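## Task

Shift the red card into some other pocket of the card stand that is currently empty. At the end, every other card in the stand must still be in its original pocket, and the stand must be standing upright with all of its base resting on the table.

## Robot and tools

Robot: two arms, left_arm and right_arm. Each sits on a tilted plate fixed to a shared metal frame behind them. A camera stand is also behind them. Each arm ends in a two-finger gripper. The fingers point along the gripper's +z axis and open and close along its y axis. end_effector_position is the point between the pads, about 1 cm short of the fingertips.

Frames: results report hand poses, velocities and targets in the scene frame. Its origin is at table-top height, halfway between the arms' nominal bases. +z is up, +x points out over the table, and left_arm is on the +y side. Left and right here do not match image sides. Offsets you send are measured along the axes of that arm's current Hand target, not the scene axes.

Row format, used by every moving tool: 14 numbers, each in [-1, 1]. The first 7 are left_arm: dx, dy, dz, rx, ry, rz, opening. The next 7 are the same for right_arm. Always send all 14, even if one arm stays still. dx..rz are an offset from that arm's Hand target at the start of the action or move. They are not a pose, and they are not counted from the previous row. 1.0 equals 0.6 m or 180 degrees. rx, ry, rz together form one rotation vector. Opening is absolute: +1 is fully open (0.094 m) and -1 is shut. Six zeros re-command the current Hand target. A 0 opening is itself a command, so to leave a gripper unchanged, repeat its present opening (see Tool commands). Each step, orientation is clipped to within 40 degrees of the measured orientation.

Tools:
- execute_actions(actions, cameras): actions is a list of actions. Each action is a table of up to 15 rows, one per 1/30 s step. A short table repeats its last row until 15 steps are done. Each action counts from the Hand target it starts at, so sending the same offset again moves the arm further. An empty list returns the state plus all camera images.
- move(target, speed, blend, opening_speed, grip_force, blocking, cameras): the gripper follows a straight path toward the target. target is one 14-number row, or up to 15 rows. Every row is an offset from the Hand targets at the move's start, and all rows share a 10 s cap. speed is in m/s, from 0.002 to 4.3, default 0.25; turns may go up to twice that in rad/s. Give one speed, or one per target. blend is a corner radius in metres; 0 means a full stop at each target. opening_speed is the change per second on the -1..1 opening scale, at least 0.2. Use it to close gently. grip_force is newtons per finger pad, 10 to 50 (full). It stays in force until changed, and lower values close more slowly. With blocking=false the call returns after about 0.5 s while the move keeps running. Paths do not avoid obstacles or the other arm. Faster moves stray more and hit harder.
- wait(seconds 0 to 10, cameras): the scene runs with the current commands held.
- stop(cameras): brakes a running move. Braking needs some distance.
- zoom_image(camera, region [x0,y0,x1,y1] in pixels, at most 504 by 504): zooms the latest image. Cameras: cam_head_left, cam_head_right, cam_high, cam_low, cam_left_wrist, cam_right_wrist, each 504x504.
- read_manual(section "licences"): licence text only.
- finished_scene(scene 1 or 2): ends the scene for good. Scene 1 is practice.

Result lines: end_effector_position (m) and end_effector_quat_wxyz per arm, in the scene frame. Hand target is the last commanded pose after clipping, and the base for your next offsets. Tool commands lists the present openings. grip_measured is the measured finger opening on the command scale; it reads a bit wide when empty and a bit narrow on a squeezed part. Joint positions end with the opening in metres. Joint torques include gravity and are noisy. Joint velocities say "within noise" when the arm is still. Step readings list positions during actions. A move also returns a "move:" line. done means at rest within 10 mm and 2 degrees. The other endings are off_target, moving, held and fault. limits=paced means the pose was clipped; limits=held means steps were withheld. Neither done nor off_target says anything about contact. MOTOR HOT warns of heating. An OVER-TEMPERATURE FAULT drops that arm for 30 to 60 s or more.

Practical notes: arms often settle a few centimetres short. Resending or adding the missing offset helps; waiting does not. An arm pressing on something keeps pressing until you command it back past its gripper. To release, command an opening well above grip_measured. Calibration for the six cameras is given per camera. Fixed cameras may be off by up to about 2.3 degrees and 9 mm, and wrist views may lag while the arm moves. The scene keeps running while you think.

Avoid: letting a card or the stand fall, or leaving anything off the table. Do not release parts that are still moving. Avoid fast contacts, hard pushes, and knocking the stand over. Never let the arms, grippers or wrist cameras touch each other, and never grip the other arm's fingers. Keep paths away from an arm's own base by going around it. Do not hold loads or stretch an arm out for long, or heat builds up. Loose objects may be nudged now and then, so check before finishing.

Each tool is called after "Request:" as name(argument=value, ...) on one line, values as JSON.

## Session

Request:
execute_actions(actions=[])

Scene clock: 0.00 s.
left_arm: end_effector_position=(+0.4446, +0.0990, +0.1857) grip_measured=+1.000 end_effector_quat_wxyz=(+0.354, +0.286, +0.722, -0.521) | right_arm: end_effector_position=(+0.7393, -0.2408, +0.3142) grip_measured=+1.000 end_effector_quat_wxyz=(+0.346, +0.647, +0.646, -0.209)
Joint positions: left_arm=[-0.276 1.794 0.539 0.703 0.901 0.243 0.094] | right_arm=[0.074 1.736 1.666 -0.928 1.048 1.481 0.094]
Joint velocities: within noise
Joint torques (N m): no reading
Heat: left arm: hottest elbow 28 °C; right arm: hottest elbow 28 °C.
Hand target: left_arm +0.4456, +0.0991, +0.1835; +0.354, +0.285, +0.723, -0.521 | right_arm +0.7475, -0.2430, +0.3320; +0.357, +0.654, +0.637, -0.196
Tool commands: left_gripper/opening=+1.0 right_gripper/opening=+1.0
camera_calibration:
cam_left_wrist: T_world_to_cam=[[-0.773354, -0.30442, 0.556104, 0.269904], [-0.632537, 0.42954, -0.64451, 0.396358], [-0.0426669, -0.850191, -0.524743, 0.29025], [0, 0, 0, 1]] pos_world=[0.471826, 0.158681, 0.257669]
cam_right_wrist: T_world_to_cam=[[-0.978752, -0.0792175, -0.189126, 0.764337], [-0.00660771, 0.934063, -0.357047, 0.378005], [0.20494, -0.348211, -0.91474, 0.136182], [0, 0, 0, 1]] pos_world=[0.722685, -0.245112, 0.404092]

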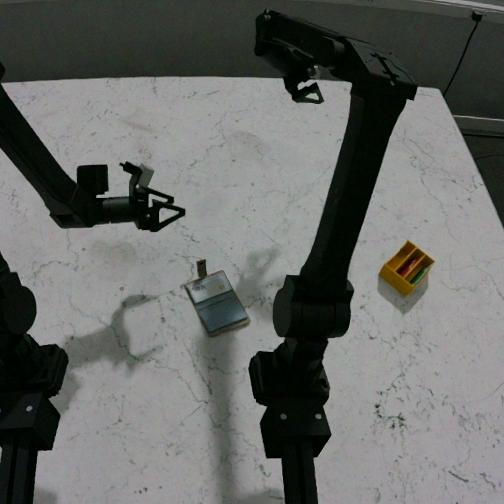

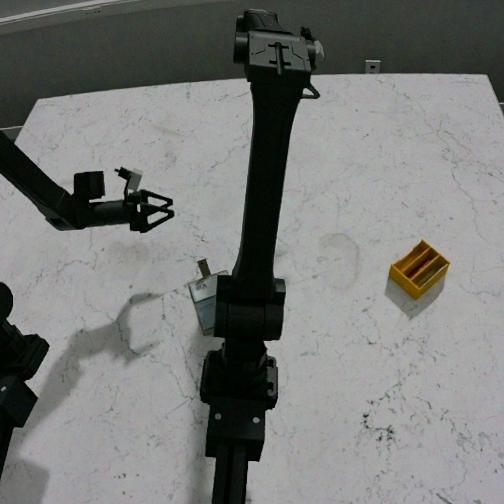

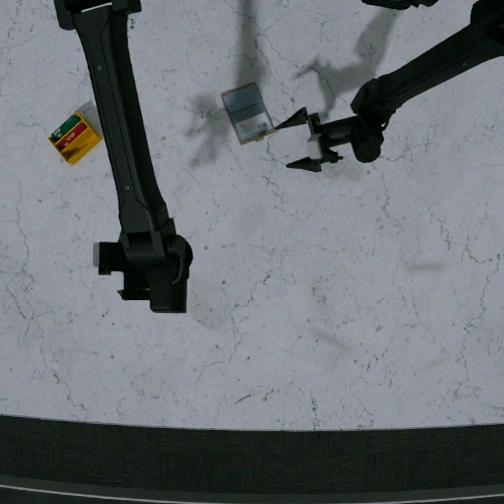

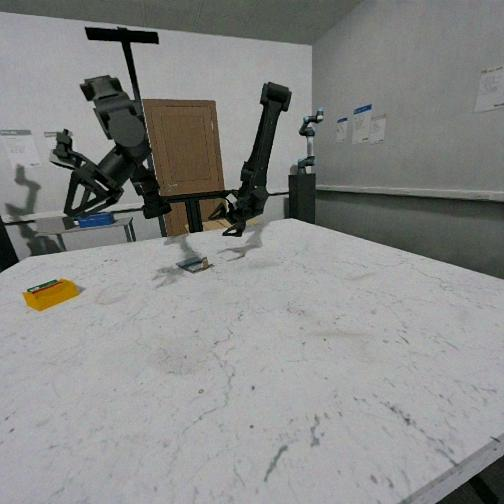

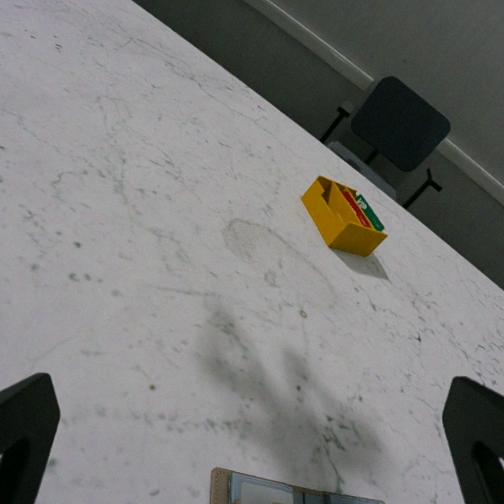

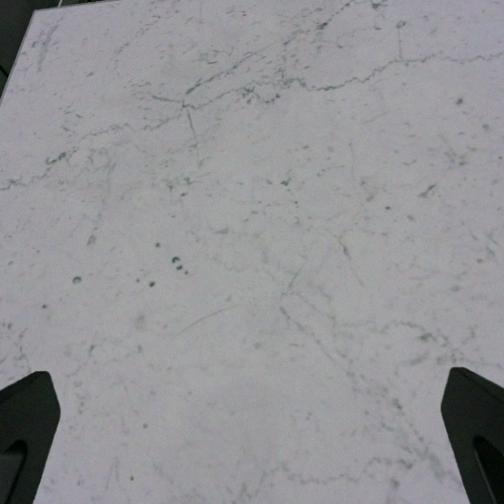

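Request:
zoom_image(camera="cam_head_left", region=[365, 225, 455, 315])

Request:
zoom_image(camera="cam_left_wrist", region=[290, 160, 400, 270])

Request:
zoom_image(camera="cam_high", region=[35, 95, 115, 175])

Scaled by 5.600 from the camera's 504x504 image, which has a finer 720x720 frame.

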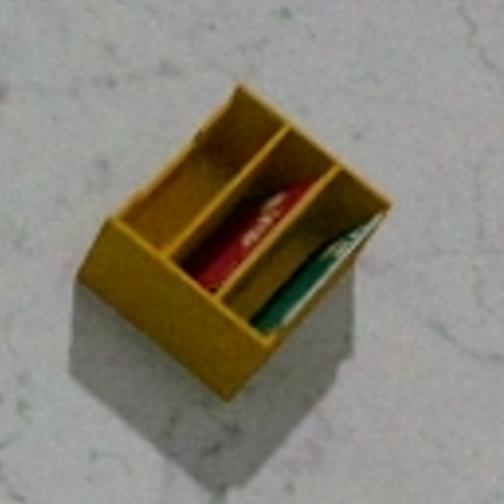

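Scaled by 4.582 from the camera's 504x504 image, which has a finer 720x720 frame.

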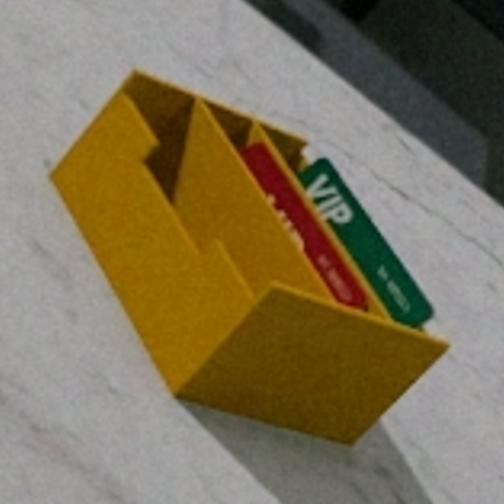

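Scaled by 6.300 from the camera's 504x504 image, which has a finer 720x720 frame.

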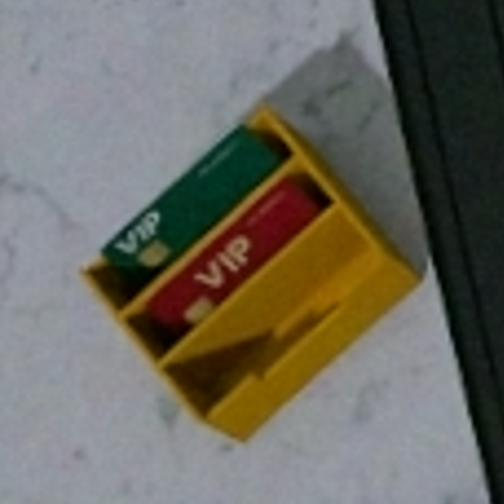

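Request:
move(target=[0,0,0,0,0,0,1, -0.1188,-0.6865,0.3067,-0.0228,0.2727,-0.2274,0.06], speed=0.35, cameras=["cam_right_wrist"])

Request:
zoom_image(camera="cam_right_wrist", region=[100, 50, 400, 350])

Scene clock: 35.67 s.
left_arm: end_effector_position=(+0.4446, +0.0990, +0.1857) grip_measured=+1.000 end_effector_quat_wxyz=(+0.354, +0.286, +0.722, -0.521) | right_arm: end_effector_position=(+0.3668, -0.4439, +0.1670) grip_measured=+0.063 end_effector_quat_wxyz=(-0.005, +0.410, +0.912, +0.001)
Joint positions: left_arm=[-0.276 1.794 0.539 0.703 0.901 0.243 0.094] | right_arm=[-0.862 1.403 0.934 -0.73 -0.104 0.041 0.05]
Joint torques (N m): left_arm=[-2.2 -13.45 2.03 1.33 0.55 -0.02] | right_arm=[-2.73 -11.34 8.38 -0.49 -0.02 -0.23]
Heat: left arm: hottest shoulder 28 °C; right arm: hottest shoulder 29 °C.
Hand target: left_arm +0.4456, +0.0991, +0.1835; +0.354, +0.285, +0.723, -0.521 | right_arm +0.3748, -0.4519, +0.1706; -0.001, +0.406, +0.914, +0.000
Off the commanded pose: left_arm 0.002 m, 0 deg | right_arm 0.012 m, 1 deg.
move: off_target (right_arm)
camera_calibration:
cam_right_wrist: T_world_to_cam=[[-0.75127, -0.659946, -0.00808693, -0.0155868], [-0.595072, 0.672017, 0.440776, 0.479033], [-0.285454, 0.335954, -0.897581, 0.487827], [0, 0, 0, 1]] pos_world=[0.412601, -0.496092, 0.226592]
Images, in order (width x height): cam_right_wrist 504x504.

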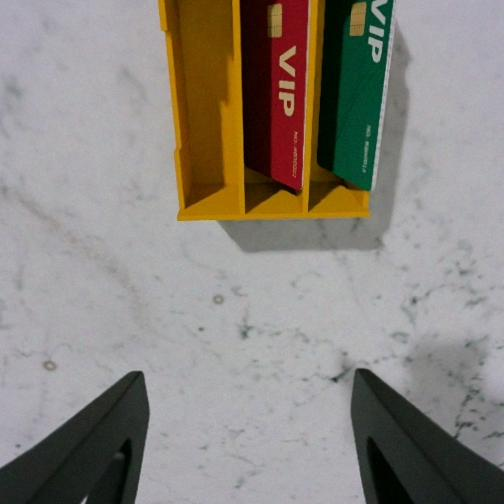

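Scaled by 1.680 from the camera's 504x504 image, which has a finer 720x720 frame.

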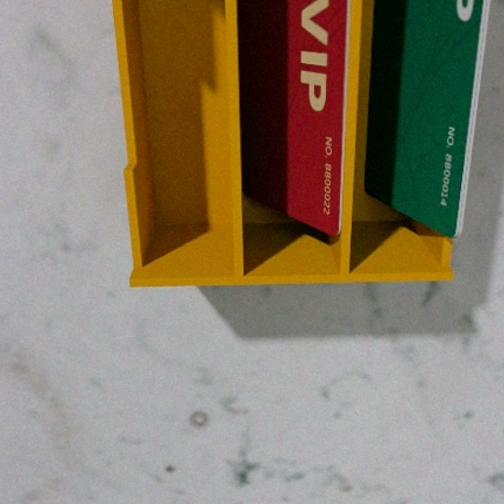

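Request:
move(target=[0,0,0,0,0,0,1, -0.0637,-0.0597,0.0677,0,0,0,0.06], speed=0.15, cameras=["cam_right_wrist"])

Request:
zoom_image(camera="cam_right_wrist", region=[30, 60, 390, 420])

Scene clock: 53.03 s.
left_arm: end_effector_position=(+0.4446, +0.0990, +0.1857) grip_measured=+1.000 end_effector_quat_wxyz=(+0.354, +0.286, +0.722, -0.521) | right_arm: end_effector_position=(+0.3633, -0.4878, +0.1274) grip_measured=+0.063 end_effector_quat_wxyz=(-0.016, +0.409, +0.912, +0.007)
Joint positions: left_arm=[-0.276 1.794 0.539 0.703 0.901 0.243 0.094] | right_arm=[-0.928 1.565 1.033 -0.701 -0.13 -0.027 0.05]
Joint torques (N m): left_arm=[-2.02 -13.68 1.89 1.4 0.54 -0.07] | right_arm=[-3.84 -12.75 8.42 0.32 -0.03 -0.25]
Heat: left arm: hottest shoulder 28 °C; right arm: hottest elbow 31 °C.
Hand target: left_arm +0.4456, +0.0991, +0.1835; +0.354, +0.285, +0.723, -0.521 | right_arm +0.3738, -0.5043, +0.1299; -0.001, +0.406, +0.914, +0.000
Off the commanded pose: left_arm 0.002 m, 0 deg | right_arm 0.020 m, 2 deg.
move: off_target (right_arm)
camera_calibration:
cam_right_wrist: T_world_to_cam=[[-0.750251, -0.661067, -0.0106902, -0.0481755], [-0.589547, 0.661588, 0.463396, 0.513848], [-0.299263, 0.353966, -0.886087, 0.478368], [0, 0, 0, 1]] pos_world=[0.409951, -0.541129, 0.185246]
Images, in order (width x height): cam_right_wrist 504x504.

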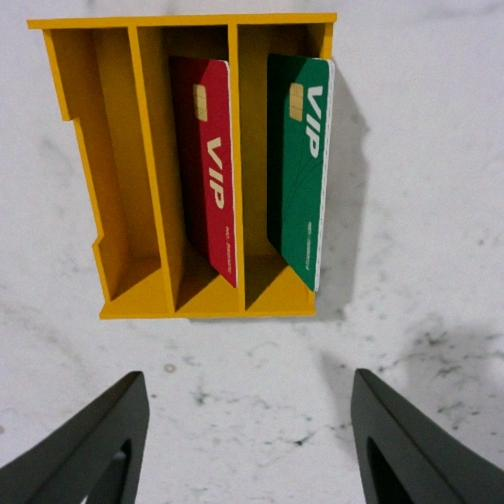

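Scaled by 1.400 from the camera's 504x504 image, which has a finer 720x720 frame.

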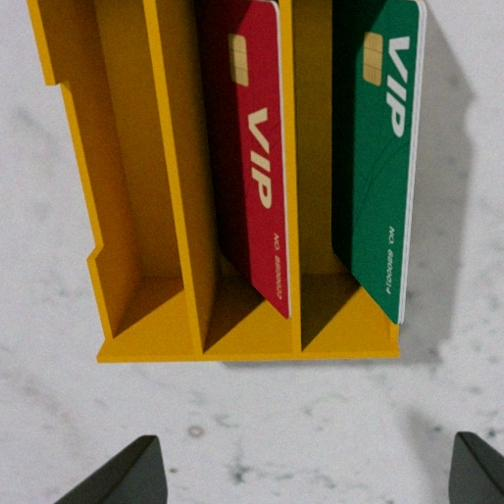

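Request:
move(target=[0,0,0,0,0,0,1, -0.0407,-0.0072,0.0867,0,0,0,0.06], speed=0.12, cameras=["cam_right_wrist"])

Request:
zoom_image(camera="cam_right_wrist", region=[80, 180, 400, 500])

Scene clock: 79.40 s.
left_arm: end_effector_position=(+0.4446, +0.0990, +0.1857) grip_measured=+1.000 end_effector_quat_wxyz=(+0.354, +0.286, +0.722, -0.521) | right_arm: end_effector_position=(+0.3750, -0.5120, +0.0767) grip_measured=+0.063 end_effector_quat_wxyz=(-0.015, +0.409, +0.912, +0.007)
Joint positions: left_arm=[-0.276 1.794 0.539 0.703 0.901 0.243 0.094] | right_arm=[-0.928 1.72 1.114 -0.625 -0.13 -0.027 0.05]
Joint torques (N m): left_arm=[-1.9 -14.27 2 1.17 0.54 -0.06] | right_arm=[-3.43 -14.1 7.71 0.32 0.07 -0.19]
Heat: left arm: hottest shoulder 29 °C; right arm: hottest elbow 31 °C.
Hand target: left_arm +0.4456, +0.0991, +0.1835; +0.354, +0.285, +0.723, -0.521 | right_arm +0.3868, -0.5253, +0.0778; -0.001, +0.406, +0.914, +0.000
Off the commanded pose: left_arm 0.002 m, 0 deg | right_arm 0.018 m, 2 deg.
move: off_target (right_arm)
camera_calibration:
cam_right_wrist: T_world_to_cam=[[-0.74975, -0.661635, -0.01066, -0.0564083], [-0.590741, 0.661982, 0.461309, 0.561152], [-0.298161, 0.352164, -0.887176, 0.444226], [0, 0, 0, 1]] pos_world=[0.421654, -0.565235, 0.134641]
Images, in order (width x height): cam_right_wrist 504x504.

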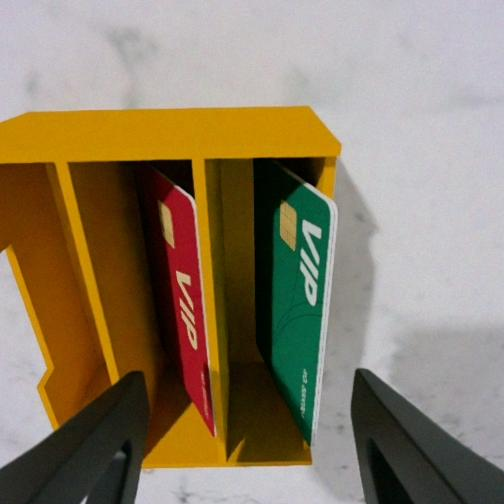

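Scaled by 1.575 from the camera's 504x504 image, which has a finer 720x720 frame.

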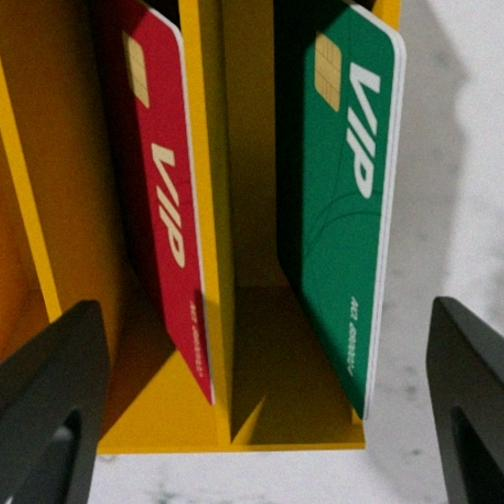

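Request:
move(target=[0,0,0,0,0,0,1, 0,0.0067,0.0175,-0.0073,0,0,0.06], speed=0.06, cameras=["cam_right_wrist"])

Scene clock: 86.57 s.
left_arm: end_effector_position=(+0.4446, +0.0990, +0.1857) grip_measured=+1.000 end_effector_quat_wxyz=(+0.354, +0.286, +0.722, -0.521) | right_arm: end_effector_position=(+0.3763, -0.5101, +0.0671) grip_measured=+0.063 end_effector_quat_wxyz=(-0.011, +0.409, +0.912, +0.016)
Joint positions: left_arm=[-0.276 1.794 0.539 0.703 0.901 0.243 0.094] | right_arm=[-0.928 1.741 1.114 -0.604 -0.15 -0.027 0.05]
Joint torques (N m): left_arm=[-2.02 -13.27 1.88 1.26 0.53 -0.09] | right_arm=[-3.19 -14.62 7.68 0.34 -0.04 -0.16]
Heat: left arm: hottest shoulder 29 °C; right arm: hottest elbow 31 °C.
Hand target: left_arm +0.4456, +0.0991, +0.1835; +0.354, +0.285, +0.723, -0.521 | right_arm +0.3899, -0.5226, +0.0673; +0.004, +0.406, +0.914, +0.011
Off the commanded pose: left_arm 0.002 m, 0 deg | right_arm 0.018 m, 2 deg.
move: off_target (right_arm)
camera_calibration:
cam_right_wrist: T_world_to_cam=[[-0.749929, -0.660816, -0.0304889, -0.052478], [-0.597133, 0.656385, 0.461075, 0.564591], [-0.284673, 0.363979, -0.886837, 0.436362], [0, 0, 0, 1]] pos_world=[0.422002, -0.564094, 0.125063]
Images, in order (width x height): cam_right_wrist 504x504.

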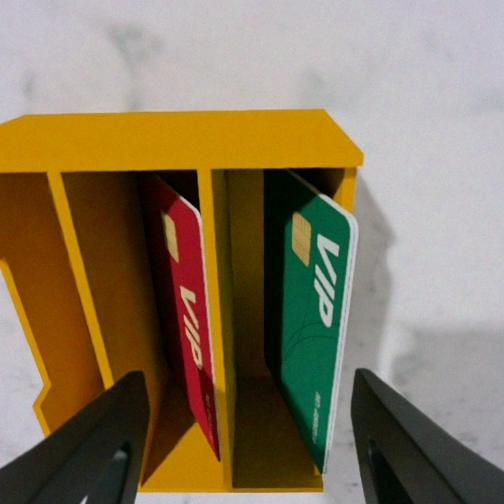

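Request:
move(target=[0,0,0,0,0,0,1, 0,0,0.055,0,0,0,0.06], speed=0.05, cameras=["cam_right_wrist"])

Scene clock: 96.53 s.
left_arm: end_effector_position=(+0.4446, +0.0990, +0.1857) grip_measured=+1.000 end_effector_quat_wxyz=(+0.354, +0.286, +0.722, -0.521) | right_arm: end_effector_position=(+0.3773, -0.5130, +0.0361) grip_measured=+0.063 end_effector_quat_wxyz=(-0.008, +0.407, +0.913, +0.015)
Joint positions: left_arm=[-0.276 1.794 0.539 0.703 0.901 0.243 0.094] | right_arm=[-0.923 1.814 1.129 -0.539 -0.15 -0.025 0.05]
Joint torques (N m): left_arm=[-1.9 -12.98 2.07 1.39 0.57 -0.12] | right_arm=[-2.84 -14.39 6.89 0.34 0.11 -0.12]
Heat: left arm: hottest shoulder 29 °C; right arm: hottest elbow 31 °C.
Hand target: left_arm +0.4456, +0.0991, +0.1835; +0.354, +0.285, +0.723, -0.521 | right_arm +0.3904, -0.5220, +0.0343; +0.004, +0.406, +0.914, +0.011
Off the commanded pose: left_arm 0.002 m, 0 deg | right_arm 0.016 m, 2 deg.
move: off_target (right_arm)
camera_calibration:
cam_right_wrist: T_world_to_cam=[[-0.747238, -0.663773, -0.0322503, -0.0570381], [-0.601997, 0.655543, 0.455919, 0.582961], [-0.281485, 0.360095, -0.889437, 0.407085], [0, 0, 0, 1]] pos_world=[0.422908, -0.566606, 0.0944535]
Images, in order (width x height): cam_right_wrist 504x504.

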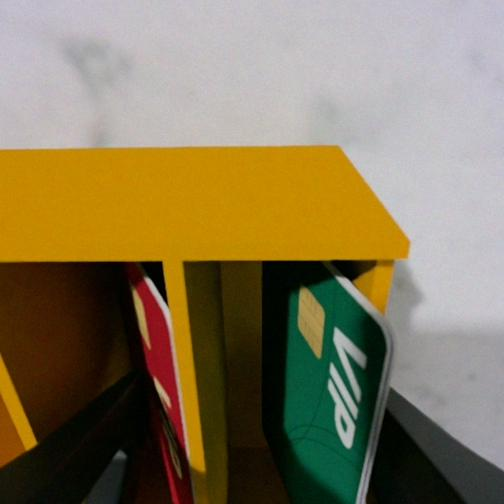

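Request:
move(target=[[0,0,0,0,0,0,1, 0,0,0.01,0,0,0,0.06],[0,0,0,0,0,0,1, 0,-0.018,0.01,0.0197,0,0,0.06]], speed=0.03, blend=0.002, cameras=["cam_right_wrist"])

Scene clock: 105.03 s.
left_arm: end_effector_position=(+0.4446, +0.0990, +0.1857) grip_measured=+1.000 end_effector_quat_wxyz=(+0.354, +0.286, +0.722, -0.521) | right_arm: end_effector_position=(+0.3717, -0.5195, +0.0313) grip_measured=+0.063 end_effector_quat_wxyz=(-0.019, +0.406, +0.914, -0.010)
Joint positions: left_arm=[-0.276 1.794 0.539 0.703 0.901 0.243 0.094] | right_arm=[-0.919 1.826 1.133 -0.528 -0.094 -0.023 0.05]
Joint torques (N m): left_arm=[-1.38 -13.63 2.06 1.28 0.58 -0.07] | right_arm=[-3.02 -14.21 6.72 0.42 0.38 -0.1]
Heat: left arm: hottest shoulder 29 °C; right arm: hottest elbow 31 °C.
Hand target: left_arm +0.4456, +0.0991, +0.1835; +0.354, +0.285, +0.723, -0.521 | right_arm +0.3824, -0.5292, +0.0281; -0.009, +0.406, +0.914, -0.018
Off the commanded pose: left_arm 0.002 m, 0 deg | right_arm 0.015 m, 1 deg.
move: off_target (right_arm)
camera_calibration:
cam_right_wrist: T_world_to_cam=[[-0.745312, -0.66632, 0.0229865, -0.0694091], [-0.585893, 0.671025, 0.454372, 0.588176], [-0.318182, 0.325181, -0.890515, 0.399147], [0, 0, 0, 1]] pos_world=[0.419878, -0.570725, 0.0897905]
Images, in order (width x height): cam_right_wrist 504x504.

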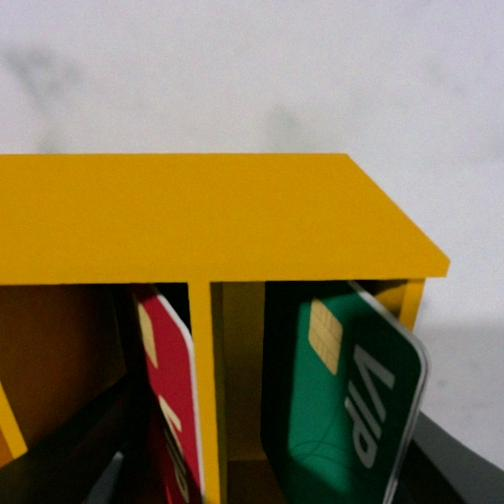

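Request:
move(target=[[0,0,0,0,0,0,1, -0.0233,0,-0.0315,0,-0.0143,0,0.06],[0,0,0,0,0,0,1, -0.0295,-0.0145,-0.0405,0.0159,-0.0181,0,0.06]], speed=0.04, blend=0.002, cameras=["cam_right_wrist"])

Scene clock: 116.33 s.
left_arm: end_effector_position=(+0.4446, +0.0990, +0.1857) grip_measured=+1.000 end_effector_quat_wxyz=(+0.354, +0.286, +0.722, -0.521) | right_arm: end_effector_position=(+0.3676, -0.5267, +0.0342) grip_measured=+0.063 end_effector_quat_wxyz=(-0.024, +0.406, +0.913, -0.033)
Joint positions: left_arm=[-0.276 1.794 0.539 0.703 0.901 0.243 0.094] | right_arm=[-0.919 1.82 1.133 -0.524 -0.047 -0.023 0.05]
Joint torques (N m): left_arm=[-2.08 -13.1 1.94 1.36 0.52 -0.06] | right_arm=[-3.37 -17.9 6.8 0.51 0.41 -0.1]
Heat: left arm: hottest shoulder 29 °C; right arm: hottest elbow 30 °C.
Hand target: left_arm +0.4456, +0.0991, +0.1835; +0.354, +0.285, +0.723, -0.521 | right_arm +0.3886, -0.5475, +0.0527; +0.007, +0.405, +0.913, -0.052
Off the commanded pose: left_arm 0.002 m, 0 deg | right_arm 0.035 m, 4 deg.
move: off_target (right_arm)
camera_calibration:
cam_right_wrist: T_world_to_cam=[[-0.742736, -0.66596, 0.0695779, -0.079756], [-0.57411, 0.686859, 0.445671, 0.593562], [-0.344589, 0.29107, -0.892489, 0.394531], [0, 0, 0, 1]] pos_world=[0.417483, -0.575644, 0.0931304]
Images, in order (width x height): cam_right_wrist 504x504.

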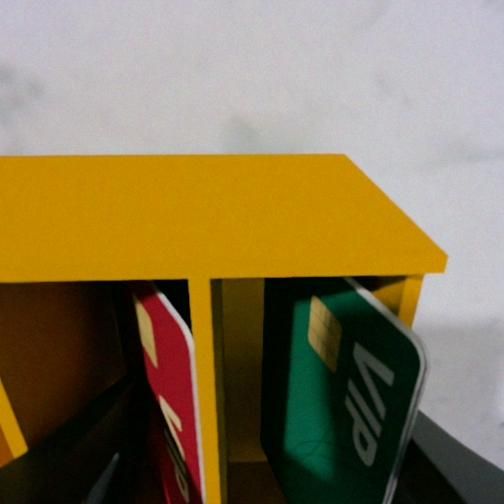

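Request:
move(target=[0,0,0,0,0,0,1, -0.0105,-0.0115,-0.014,0.0115,-0.006,0,0.06], speed=0.04, cameras=["cam_right_wrist"])

Scene clock: 120.40 s.
left_arm: end_effector_position=(+0.4446, +0.0990, +0.1857) grip_measured=+1.000 end_effector_quat_wxyz=(+0.354, +0.286, +0.722, -0.521) | right_arm: end_effector_position=(+0.3665, -0.5347, +0.0408) grip_measured=+0.063 end_effector_quat_wxyz=(-0.025, +0.404, +0.913, -0.055)
Joint positions: left_arm=[-0.276 1.794 0.539 0.703 0.901 0.243 0.094] | right_arm=[-0.919 1.807 1.133 -0.519 -0.008 -0.023 0.05]
Joint torques (N m): left_arm=[-1.85 -13.22 1.94 1.31 0.53 -0.11] | right_arm=[-3.6 -18.37 6.94 0.39 0.28 -0.11]
Heat: left arm: hottest shoulder 29 °C; right arm: hottest elbow 30 °C.
Hand target: left_arm +0.4456, +0.0991, +0.1835; +0.354, +0.285, +0.723, -0.521 | right_arm +0.3880, -0.5559, +0.0621; +0.008, +0.405, +0.912, -0.072
Off the commanded pose: left_arm 0.002 m, 0 deg | right_arm 0.037 m, 4 deg.
move: off_target (right_arm)
camera_calibration:
cam_right_wrist: T_world_to_cam=[[-0.739389, -0.664317, 0.109485, -0.0883317], [-0.567925, 0.702729, 0.428524, 0.602404], [-0.361614, 0.254667, -0.896872, 0.389396], [0, 0, 0, 1]] pos_world=[0.41762, -0.581173, 0.100765]
Images, in order (width x height): cam_right_wrist 504x504.

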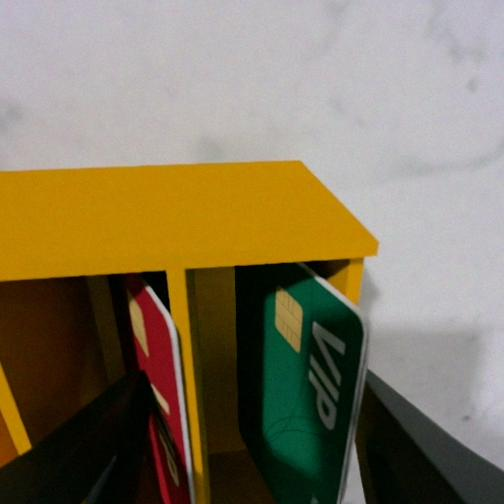

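Request:
move(target=[0,0,0,0,0,0,1, -0.005,-0.0095,-0.006,0.0105,-0.003,0,0.06], speed=0.04, cameras=["cam_right_wrist"])

Scene clock: 128.43 s.
left_arm: end_effector_position=(+0.4446, +0.0990, +0.1857) grip_measured=+1.000 end_effector_quat_wxyz=(+0.354, +0.286, +0.722, -0.521) | right_arm: end_effector_position=(+0.3641, -0.5399, +0.0444) grip_measured=+0.063 end_effector_quat_wxyz=(-0.028, +0.404, +0.912, -0.071)
Joint positions: left_arm=[-0.276 1.794 0.539 0.703 0.901 0.243 0.094] | right_arm=[-0.919 1.801 1.133 -0.517 0.025 -0.023 0.05]
Joint torques (N m): left_arm=[-2.32 -13.8 1.87 1.52 0.54 -0.06] | right_arm=[-3.6 -18.43 7.06 0.43 0.35 -0.11]
Heat: left arm: hottest shoulder 29 °C; right arm: hottest elbow 30 °C.
Hand target: left_arm +0.4456, +0.0991, +0.1835; +0.354, +0.285, +0.723, -0.521 | right_arm +0.3859, -0.5614, +0.0665; +0.006, +0.404, +0.910, -0.089
Off the commanded pose: left_arm 0.002 m, 0 deg | right_arm 0.038 m, 4 deg.
move: off_target (right_arm)
camera_calibration:
cam_right_wrist: T_world_to_cam=[[-0.736435, -0.661481, 0.141799, -0.0949463], [-0.560287, 0.713838, 0.420136, 0.606716], [-0.379133, 0.229955, -0.896314, 0.385991], [0, 0, 0, 1]] pos_world=[0.416355, -0.584662, 0.104529]
Images, in order (width x height): cam_right_wrist 504x504.

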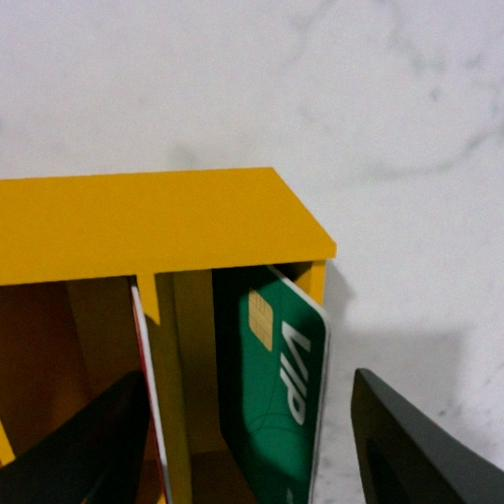

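Request:
move(target=[[0,0,0,0,0,0,1, 0,0.0082,-0.0013,-0.0095,0,0,0.06],[0,0,0,0,0,0,1, -0.0028,0.0028,-0.0348,-0.0095,0.0035,0,0.06]], speed=0.05, blend=0.001, cameras=["cam_right_wrist"])

Scene clock: 141.03 s.
left_arm: end_effector_position=(+0.4446, +0.0990, +0.1857) grip_measured=+1.000 end_effector_quat_wxyz=(+0.354, +0.286, +0.722, -0.521) | right_arm: end_effector_position=(+0.3742, -0.5407, +0.0651) grip_measured=+0.063 end_effector_quat_wxyz=(-0.016, +0.404, +0.913, -0.063)
Joint positions: left_arm=[-0.276 1.794 0.539 0.703 0.901 0.243 0.094] | right_arm=[-0.919 1.757 1.138 -0.551 -0.001 -0.023 0.05]
Joint torques (N m): left_arm=[-1.55 -13.27 2.07 1.43 0.56 -0.04] | right_arm=[-4.01 -18.08 7.56 -0.38 0.07 -0.15]
Heat: left arm: hottest shoulder 29 °C; right arm: hottest elbow 30 °C.
Hand target: left_arm +0.4456, +0.0991, +0.1835; +0.354, +0.285, +0.723, -0.521 | right_arm +0.3896, -0.5581, +0.0869; +0.007, +0.405, +0.911, -0.073
Off the commanded pose: left_arm 0.002 m, 0 deg | right_arm 0.032 m, 3 deg.
move: off_target (right_arm)
camera_calibration:
cam_right_wrist: T_world_to_cam=[[-0.738601, -0.663968, 0.116679, -0.0898128], [-0.573841, 0.710055, 0.40808, 0.608132], [-0.353801, 0.234453, -0.905459, 0.402232], [0, 0, 0, 1]] pos_world=[0.424945, -0.585745, 0.126517]
Images, in order (width x height): cam_right_wrist 504x504.

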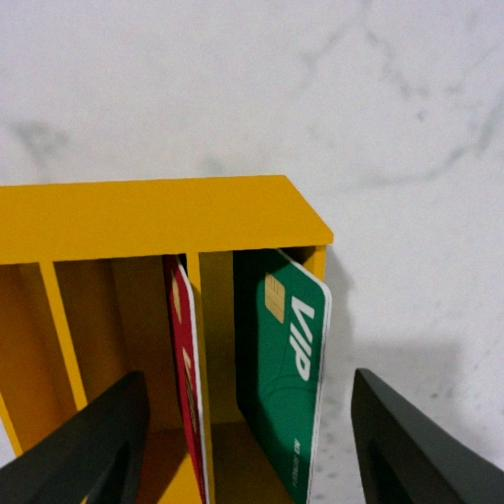

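Request:
move(target=[0,0,0,0,0,0,1, 0.0302,0.0052,0.0383,0,0.0173,0,0.06], speed=0.04)

Scene clock: 149.00 s.
left_arm: end_effector_position=(+0.4446, +0.0990, +0.1857) grip_measured=+1.000 end_effector_quat_wxyz=(+0.354, +0.286, +0.722, -0.521) | right_arm: end_effector_position=(+0.3741, -0.5406, +0.0649) grip_measured=+0.063 end_effector_quat_wxyz=(-0.016, +0.404, +0.913, -0.063)
Joint positions: left_arm=[-0.276 1.794 0.539 0.703 0.901 0.243 0.094] | right_arm=[-0.919 1.758 1.138 -0.551 -0.001 -0.023 0.05]
Joint torques (N m): left_arm=[-2.14 -13.51 1.98 1.61 0.51 -0.1] | right_arm=[-3.49 -13.45 7.2 -0.51 0.2 -0.11]
Heat: left arm: hottest shoulder 29 °C; right arm: hottest elbow 30 °C.
Hand target: left_arm +0.4456, +0.0991, +0.1835; +0.354, +0.285, +0.723, -0.521 | right_arm +0.3787, -0.5459, +0.0625; -0.018, +0.407, +0.911, -0.062
Off the commanded pose: left_arm 0.002 m, 0 deg | right_arm 0.007 m, 0 deg.
move: done

Request:
move(target=[0,0,0,0,0,0,1, 0.004,0,0.006,0,0.002,0,0.06], speed=0.02, cameras=["cam_right_wrist"])

Scene clock: 162.30 s.
left_arm: end_effector_position=(+0.4446, +0.0990, +0.1857) grip_measured=+1.000 end_effector_quat_wxyz=(+0.354, +0.286, +0.722, -0.521) | right_arm: end_effector_position=(+0.3717, -0.5387, +0.0608) grip_measured=+0.063 end_effector_quat_wxyz=(-0.021, +0.404, +0.913, -0.061)
Joint positions: left_arm=[-0.276 1.794 0.539 0.703 0.901 0.243 0.094] | right_arm=[-0.919 1.767 1.138 -0.553 -0.001 -0.023 0.05]
Joint torques (N m): left_arm=[-2.37 -13.57 1.96 1.33 0.56 -0.07] | right_arm=[-3.55 -14.15 7.04 -0.38 0.21 -0.11]
Heat: left arm: hottest shoulder 29 °C; right arm: hottest elbow 30 °C.
Hand target: left_arm +0.4456, +0.0991, +0.1835; +0.354, +0.285, +0.723, -0.521 | right_arm +0.3768, -0.5445, +0.0590; -0.020, +0.407, +0.911, -0.061
Off the commanded pose: left_arm 0.002 m, 0 deg | right_arm 0.008 m, 0 deg.
move: done
camera_calibration:
cam_right_wrist: T_world_to_cam=[[-0.738708, -0.663886, 0.116474, -0.0897201], [-0.569761, 0.707369, 0.418332, 0.603434], [-0.360115, 0.242663, -0.900795, 0.403449], [0, 0, 0, 1]] pos_world=[0.422824, -0.584316, 0.121439]
Images, in order (width x height): cam_right_wrist 504x504.

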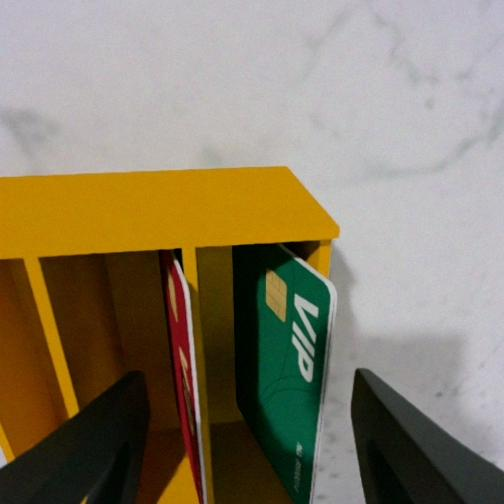

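Request:
move(target=[0,0,0,0,0,0,1, -0.0212,-0.0038,-0.030,0,-0.0127,0,0.06], speed=0.03)

Scene clock: 178.93 s.
left_arm: end_effector_position=(+0.4446, +0.0990, +0.1857) grip_measured=+1.000 end_effector_quat_wxyz=(+0.354, +0.286, +0.722, -0.521) | right_arm: end_effector_position=(+0.3717, -0.5387, +0.0608) grip_measured=+0.063 end_effector_quat_wxyz=(-0.021, +0.404, +0.913, -0.061)
Joint positions: left_arm=[-0.276 1.794 0.539 0.703 0.901 0.243 0.094] | right_arm=[-0.919 1.767 1.138 -0.553 -0.001 -0.023 0.05]
Joint torques (N m): left_arm=[-3.08 -13.8 1.8 1.39 0.5 -0.09] | right_arm=[-3.9 -17.26 7.31 -0.36 0.11 -0.14]
Heat: left arm: hottest shoulder 29 °C; right arm: hottest elbow 30 °C.
Hand target: left_arm +0.4456, +0.0991, +0.1835; +0.354, +0.285, +0.723, -0.521 | right_arm +0.3852, -0.5538, +0.0773; -0.002, +0.406, +0.911, -0.069
Off the commanded pose: left_arm 0.002 m, 0 deg | right_arm 0.026 m, 2 deg.
move: off_target (right_arm)

Request:
move(target=[0,0,0,0,0,0,1, -0.0052,-0.001,-0.0075,0,-0.0032,0,0.06], speed=0.02)

Request:
move(target=[0,0,0,0,0,0,1, -0.0026,-0.0005,-0.00375,0,-0.0016,0,0.06], speed=0.02)

Scene clock: 181.30 s.
left_arm: end_effector_position=(+0.4446, +0.0990, +0.1857) grip_measured=+1.000 end_effector_quat_wxyz=(+0.354, +0.286, +0.722, -0.521) | right_arm: end_effector_position=(+0.3717, -0.5387, +0.0608) grip_measured=+0.063 end_effector_quat_wxyz=(-0.021, +0.404, +0.913, -0.061)
Joint positions: left_arm=[-0.276 1.794 0.539 0.703 0.901 0.243 0.094] | right_arm=[-0.919 1.767 1.138 -0.553 -0.001 -0.023 0.05]
Joint torques (N m): left_arm=[-1.85 -13.86 1.96 1.47 0.52 -0.09] | right_arm=[-4.01 -18.08 7.31 -0.35 0.08 -0.15]
Heat: left arm: hottest shoulder 29 °C; right arm: hottest elbow 30 °C.
Hand target: left_arm +0.4456, +0.0991, +0.1835; +0.354, +0.285, +0.723, -0.521 | right_arm +0.3871, -0.5559, +0.0820; +0.002, +0.405, +0.911, -0.071
Off the commanded pose: left_arm 0.002 m, 0 deg | right_arm 0.031 m, 3 deg.
move: off_target (right_arm)

Scene clock: 182.00 s.
left_arm: end_effector_position=(+0.4446, +0.0990, +0.1857) grip_measured=+1.000 end_effector_quat_wxyz=(+0.354, +0.286, +0.722, -0.521) | right_arm: end_effector_position=(+0.3718, -0.5387, +0.0610) grip_measured=+0.063 end_effector_quat_wxyz=(-0.021, +0.404, +0.913, -0.061)
Joint positions: left_arm=[-0.276 1.794 0.539 0.703 0.901 0.243 0.094] | right_arm=[-0.919 1.766 1.138 -0.553 -0.001 -0.023 0.05]
Joint torques (N m): left_arm=[-2.2 -14.15 1.78 1.26 0.53 -0.05] | right_arm=[-4.07 -18.2 7.32 -0.32 0.07 -0.15]
Heat: left arm: hottest shoulder 29 °C; right arm: hottest elbow 30 °C.
Hand target: left_arm +0.4456, +0.0991, +0.1835; +0.354, +0.285, +0.723, -0.521 | right_arm +0.3880, -0.5569, +0.0842; +0.005, +0.405, +0.911, -0.072
Off the commanded pose: left_arm 0.002 m, 0 deg | right_arm 0.034 m, 3 deg.
move: off_target (right_arm)

Request:
move(target=[0,0,0,0,0,0,1, -0.0022,-0.0004,-0.0032,0,-0.0013,0,0.06], speed=0.02)

Scene clock: 188.17 s.
left_arm: end_effector_position=(+0.4446, +0.0990, +0.1857) grip_measured=+1.000 end_effector_quat_wxyz=(+0.354, +0.286, +0.722, -0.521) | right_arm: end_effector_position=(+0.3728, -0.5395, +0.0629) grip_measured=+0.063 end_effector_quat_wxyz=(-0.019, +0.404, +0.913, -0.062)
Joint positions: left_arm=[-0.276 1.794 0.539 0.703 0.901 0.243 0.094] | right_arm=[-0.919 1.762 1.138 -0.553 -0.001 -0.023 0.05]
Joint torques (N m): left_arm=[-2.32 -13.92 1.83 1.5 0.56 -0.08] | right_arm=[-4.07 -18.37 7.41 -0.34 0.06 -0.16]
Heat: left arm: hottest shoulder 29 °C; right arm: hottest elbow 30 °C.
Hand target: left_arm +0.4456, +0.0991, +0.1835; +0.354, +0.285, +0.723, -0.521 | right_arm +0.3888, -0.5578, +0.0862; +0.006, +0.405, +0.911, -0.073
Off the commanded pose: left_arm 0.002 m, 0 deg | right_arm 0.034 m, 3 deg.
move: off_target (right_arm)

Request:
move(target=[0,0,0,0,0,0,1, 0,0.0058,0,-0.00637,0,0,-0.25], speed=0.0125, opening_speed=0.4, grip_force=[50, 30], cameras=["cam_right_wrist"])

Scene clock: 202.97 s.
left_arm: end_effector_position=(+0.4446, +0.0990, +0.1857) grip_measured=+1.000 end_effector_quat_wxyz=(+0.354, +0.286, +0.722, -0.521) | right_arm: end_effector_position=(+0.3757, -0.5374, +0.0631) grip_measured=-0.247 end_effector_quat_wxyz=(-0.014, +0.404, +0.913, -0.053)
Joint positions: left_arm=[-0.276 1.794 0.539 0.703 0.901 0.243 0.094] | right_arm=[-0.919 1.761 1.138 -0.553 -0.021 -0.023 0.035]
Joint torques (N m): left_arm=[-1.96 -13.57 1.99 1.4 0.57 -0.09] | right_arm=[-4.07 -18.26 7.43 -0.35 0.06 -0.16]
Heat: left arm: hottest shoulder 29 °C; right arm: hottest elbow 30 °C.
Hand target: left_arm +0.4456, +0.0991, +0.1835; +0.354, +0.285, +0.723, -0.521 | right_arm +0.3914, -0.5555, +0.0858; +0.010, +0.405, +0.912, -0.064
Off the commanded pose: left_arm 0.002 m, 0 deg | right_arm 0.033 m, 3 deg.
grip_force (N): 50, 30
move: off_target (right_arm)
camera_calibration:
cam_right_wrist: T_world_to_cam=[[-0.740005, -0.665589, 0.0968679, -0.0853911], [-0.578268, 0.70314, 0.413764, 0.605026], [-0.343508, 0.250172, -0.905216, 0.404663], [0, 0, 0, 1]] pos_world=[0.425683, -0.583488, 0.124242]
Images, in order (width x height): cam_right_wrist 504x504.

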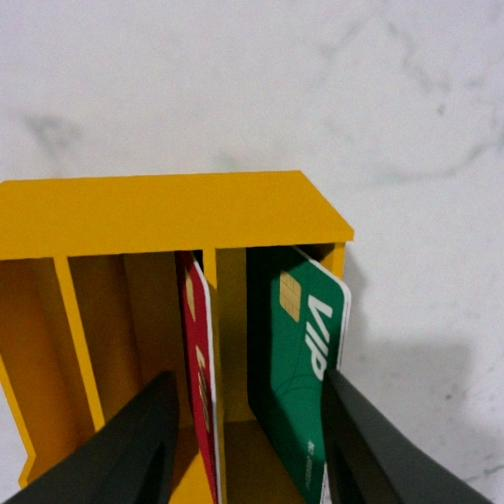

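Request:
move(target=[0,0,0,0,0,0,1, 0,0.018,-0.0006,-0.01974,0,0,-0.95], speed=0.011, opening_speed=0.25, cameras=["cam_right_wrist"])

Scene clock: 209.60 s.
left_arm: end_effector_position=(+0.4446, +0.0990, +0.1857) grip_measured=+1.000 end_effector_quat_wxyz=(+0.354, +0.286, +0.722, -0.521) | right_arm: end_effector_position=(+0.3838, -0.5304, +0.0622) grip_measured=-0.947 end_effector_quat_wxyz=(-0.001, +0.404, +0.914, -0.025)
Joint positions: left_arm=[-0.276 1.794 0.539 0.703 0.901 0.243 0.094] | right_arm=[-0.919 1.761 1.138 -0.553 -0.083 -0.023 0.003]
Joint torques (N m): left_arm=[-2.08 -13.86 1.78 1.46 0.54 -0.04] | right_arm=[-4.01 -18.26 7.43 -0.42 -0.01 -0.16]
Heat: left arm: hottest shoulder 29 °C; right arm: hottest elbow 30 °C.
Hand target: left_arm +0.4456, +0.0991, +0.1835; +0.354, +0.285, +0.723, -0.521 | right_arm +0.3994, -0.5483, +0.0850; +0.023, +0.404, +0.914, -0.036
Off the commanded pose: left_arm 0.002 m, 0 deg | right_arm 0.033 m, 3 deg.
grip_force (N): 50, 30
move: off_target (right_arm)
camera_calibration:
cam_right_wrist: T_world_to_cam=[[-0.742251, -0.669214, 0.0348713, -0.0718327], [-0.598567, 0.685493, 0.414508, 0.603472], [-0.301299, 0.286797, -0.909377, 0.408336], [0, 0, 0, 1]] pos_world=[0.430932, -0.578857, 0.123692]
Images, in order (width x height): cam_right_wrist 504x504.

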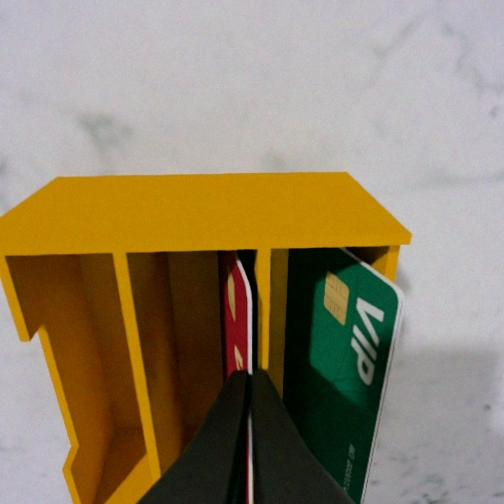

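Request:
move(target=[[0,0,0,0,0,0,1, 0,0,0,0,0,0,-1],[0,0,0,0,0,0,1, -0.00095,0.0052,-0.0133,-0.00637,0.0014,0,-1],[0,0,0,0,0,0,1, -0.0071,0.0011,-0.0997,-0.00637,0.0102,0,-1]], speed=[0.02,0.03,0.05], blend=[0,0.005,0], opening_speed=0.25, cameras=["cam_right_wrist","cam_head_right","cam_low"])

Scene clock: 222.80 s.
left_arm: end_effector_position=(+0.4446, +0.0990, +0.1857) grip_measured=+1.000 end_effector_quat_wxyz=(+0.354, +0.286, +0.722, -0.521) | right_arm: end_effector_position=(+0.3886, -0.5263, +0.1203) grip_measured=-0.981 end_effector_quat_wxyz=(-0.013, +0.407, +0.913, -0.007)
Joint positions: left_arm=[-0.276 1.794 0.539 0.703 0.901 0.243 0.094] | right_arm=[-0.93 1.651 1.165 -0.727 -0.108 -0.031 0.001]
Joint torques (N m): left_arm=[-2.26 -13.39 1.96 1.32 0.54 -0.1] | right_arm=[-4.42 -17.79 8.83 -0.31 -0.01 -0.25]
Heat: left arm: hottest shoulder 29 °C; right arm: hottest elbow 30 °C.
Hand target: left_arm +0.4456, +0.0991, +0.1835; +0.354, +0.285, +0.723, -0.521 | right_arm +0.4019, -0.5458, +0.1449; +0.012, +0.405, +0.914, -0.020
Off the commanded pose: left_arm 0.002 m, 0 deg | right_arm 0.034 m, 3 deg.
grip_force (N): 50, 30
move: off_target (right_arm)
camera_calibration:
cam_right_wrist: T_world_to_cam=[[-0.746335, -0.66545, 0.0126307, -0.0613751], [-0.591118, 0.67145, 0.446917, 0.565297], [-0.305882, 0.326083, -0.894486, 0.48212], [0, 0, 0, 1]] pos_world=[0.435822, -0.577622, 0.179384]
Images, in order (width x height): cam_head_right 504x504, cam_low 504x504, cam_right_wrist 504x504.

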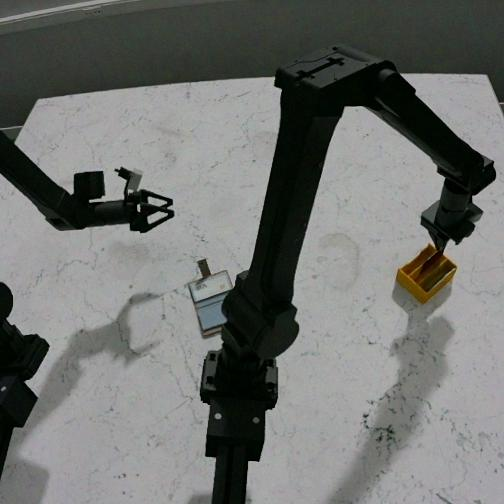

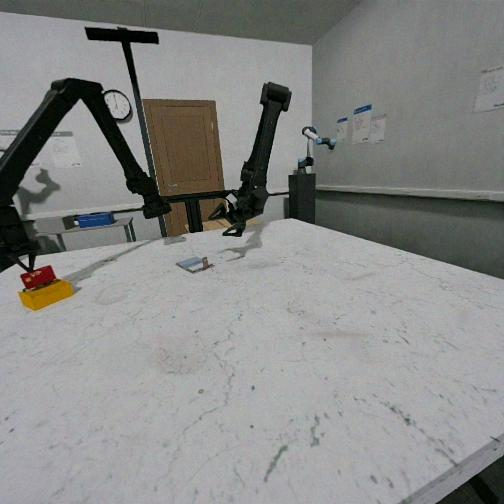

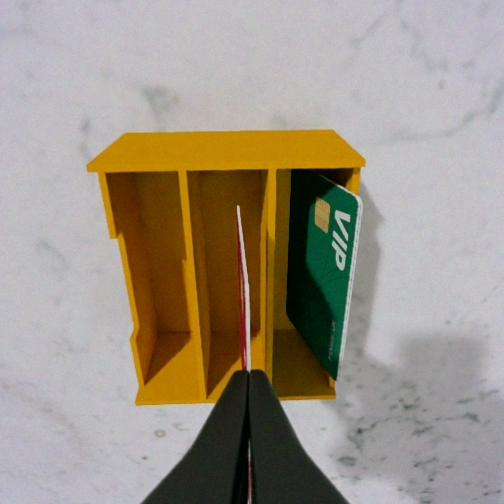

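Request:
zoom_image(camera="cam_right_wrist", region=[80, 120, 380, 420])

Scaled by 1.680 from the camera's 504x504 image, which has a finer 720x720 frame.

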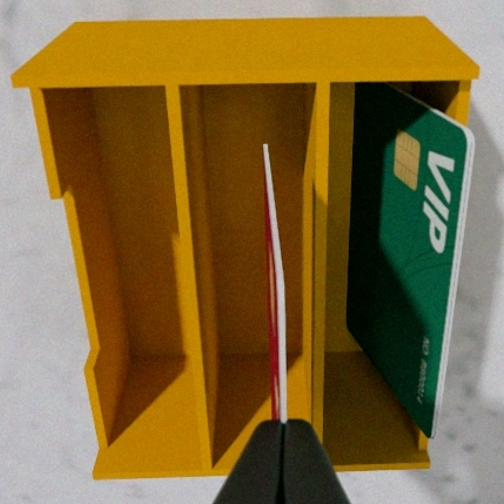

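Request:
move(target=[0,0,0,0,0,0,1, 0,0.0633,-0.002,0,0,0,-1], speed=0.06, cameras=["cam_right_wrist"])

Scene clock: 245.40 s.
left_arm: end_effector_position=(+0.4446, +0.0990, +0.1857) grip_measured=+1.000 end_effector_quat_wxyz=(+0.354, +0.286, +0.722, -0.521) | right_arm: end_effector_position=(+0.4102, -0.5072, +0.1203) grip_measured=-0.981 end_effector_quat_wxyz=(-0.014, +0.405, +0.914, -0.009)
Joint positions: left_arm=[-0.276 1.794 0.539 0.703 0.901 0.243 0.094] | right_arm=[-0.869 1.643 1.165 -0.73 -0.083 0.023 0.001]
Joint torques (N m): left_arm=[-2.43 -12.98 1.77 1.52 0.6 -0.02] | right_arm=[-2.55 -18.02 8.72 -0.47 0.23 -0.08]
Heat: left arm: hottest shoulder 29 °C; right arm: hottest elbow 31 °C.
Hand target: left_arm +0.4456, +0.0991, +0.1835; +0.354, +0.285, +0.723, -0.521 | right_arm +0.4300, -0.5203, +0.1450; +0.012, +0.405, +0.914, -0.020
Off the commanded pose: left_arm 0.002 m, 0 deg | right_arm 0.034 m, 3 deg.
grip_force (N): 50, 30
move: off_target (right_arm)
camera_calibration:
cam_right_wrist: T_world_to_cam=[[-0.744119, -0.667855, 0.0159911, -0.035023], [-0.592142, 0.670464, 0.447041, 0.56517], [-0.30928, 0.323183, -0.89437, 0.482434], [0, 0, 0, 1]] pos_world=[0.457807, -0.558231, 0.179381]
Images, in order (width x height): cam_right_wrist 504x504.

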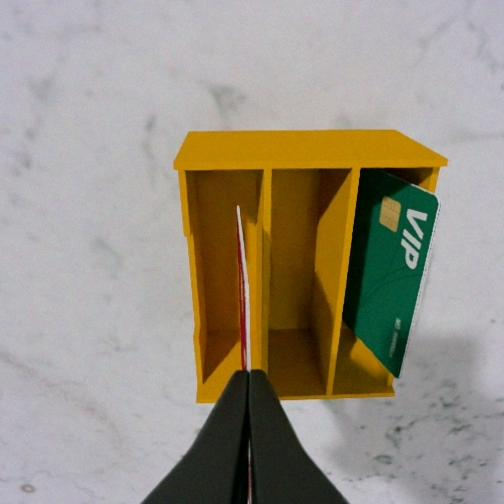

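Request:
move(target=[[0,0,0,0,0,0,1, 0.0306,0.0011,0.0400,0,0.0175,0,-1],[0,0,0,0,0,0,1, 0.0381,0.0104,0.1065,0,0.0108,0,-1]], speed=[0.06,0.05], cameras=["cam_right_wrist"])

Scene clock: 267.67 s.
left_arm: end_effector_position=(+0.4446, +0.0990, +0.1857) grip_measured=+1.000 end_effector_quat_wxyz=(+0.354, +0.286, +0.722, -0.521) | right_arm: end_effector_position=(+0.4166, -0.5041, +0.0860) grip_measured=-0.981 end_effector_quat_wxyz=(-0.004, +0.404, +0.914, -0.013)
Joint positions: left_arm=[-0.276 1.794 0.539 0.703 0.901 0.243 0.094] | right_arm=[-0.848 1.708 1.154 -0.632 -0.075 0.043 0.001]
Joint torques (N m): left_arm=[-1.85 -13.04 1.76 1.36 0.51 -0.03] | right_arm=[-2.37 -14.39 5.37 0.43 0.23 -0.12]
Heat: left arm: hottest shoulder 30 °C; right arm: hottest elbow 31 °C.
Hand target: left_arm +0.4456, +0.0991, +0.1835; +0.354, +0.285, +0.723, -0.521 | right_arm +0.4195, -0.5022, +0.0801; -0.003, +0.405, +0.914, -0.013
Off the commanded pose: left_arm 0.002 m, 0 deg | right_arm 0.007 m, 0 deg.
grip_force (N): 50, 30
move: done
camera_calibration:
cam_right_wrist: T_world_to_cam=[[-0.74278, -0.669349, 0.0158139, -0.0289444], [-0.599771, 0.675695, 0.428615, 0.589668], [-0.297578, 0.308882, -0.903349, 0.441495], [0, 0, 0, 1]] pos_world=[0.463546, -0.55418, 0.14654]
Images, in order (width x height): cam_right_wrist 504x504.

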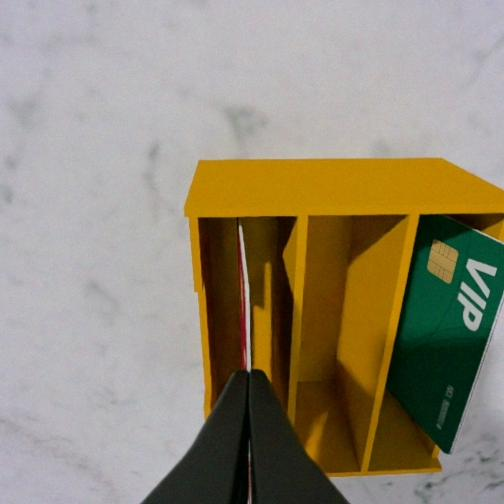

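Request:
move(target=[0,0,0,0,0,0,1, 0.005,0.001,0.0375,0,0,0,-1], speed=0.04, cameras=["cam_right_wrist"])

Scene clock: 280.83 s.
left_arm: end_effector_position=(+0.4446, +0.0990, +0.1857) grip_measured=+1.000 end_effector_quat_wxyz=(+0.354, +0.286, +0.722, -0.521) | right_arm: end_effector_position=(+0.4150, -0.5025, +0.0637) grip_measured=-0.981 end_effector_quat_wxyz=(-0.004, +0.405, +0.914, -0.013)
Joint positions: left_arm=[-0.276 1.794 0.539 0.703 0.901 0.243 0.094] | right_arm=[-0.843 1.753 1.149 -0.581 -0.073 0.047 0.001]
Joint torques (N m): left_arm=[-2.2 -13.39 1.83 1.37 0.55 -0.07] | right_arm=[-2.32 -14.62 4.86 0.42 0.23 -0.09]
Heat: left arm: hottest shoulder 30 °C; right arm: hottest elbow 31 °C.
Hand target: left_arm +0.4456, +0.0991, +0.1835; +0.354, +0.285, +0.723, -0.521 | right_arm +0.4177, -0.5001, +0.0576; -0.003, +0.405, +0.914, -0.013
Off the commanded pose: left_arm 0.002 m, 0 deg | right_arm 0.007 m, 0 deg.
grip_force (N): 50, 30
move: done
camera_calibration:
cam_right_wrist: T_world_to_cam=[[-0.742979, -0.669123, 0.0159849, -0.0285212], [-0.599763, 0.676184, 0.427855, 0.597422], [-0.297097, 0.3083, -0.903706, 0.419819], [0, 0, 0, 1]] pos_world=[0.461848, -0.552482, 0.124239]
Images, in order (width x height): cam_right_wrist 504x504.

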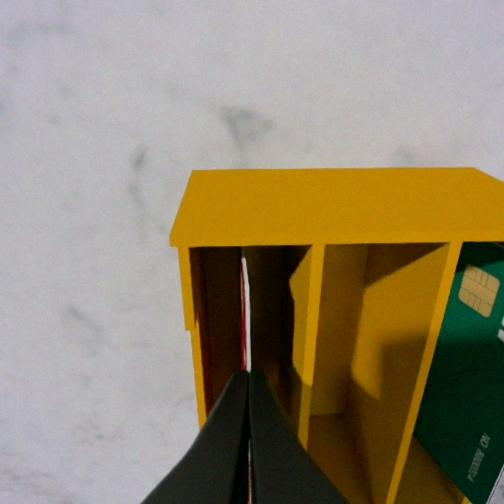

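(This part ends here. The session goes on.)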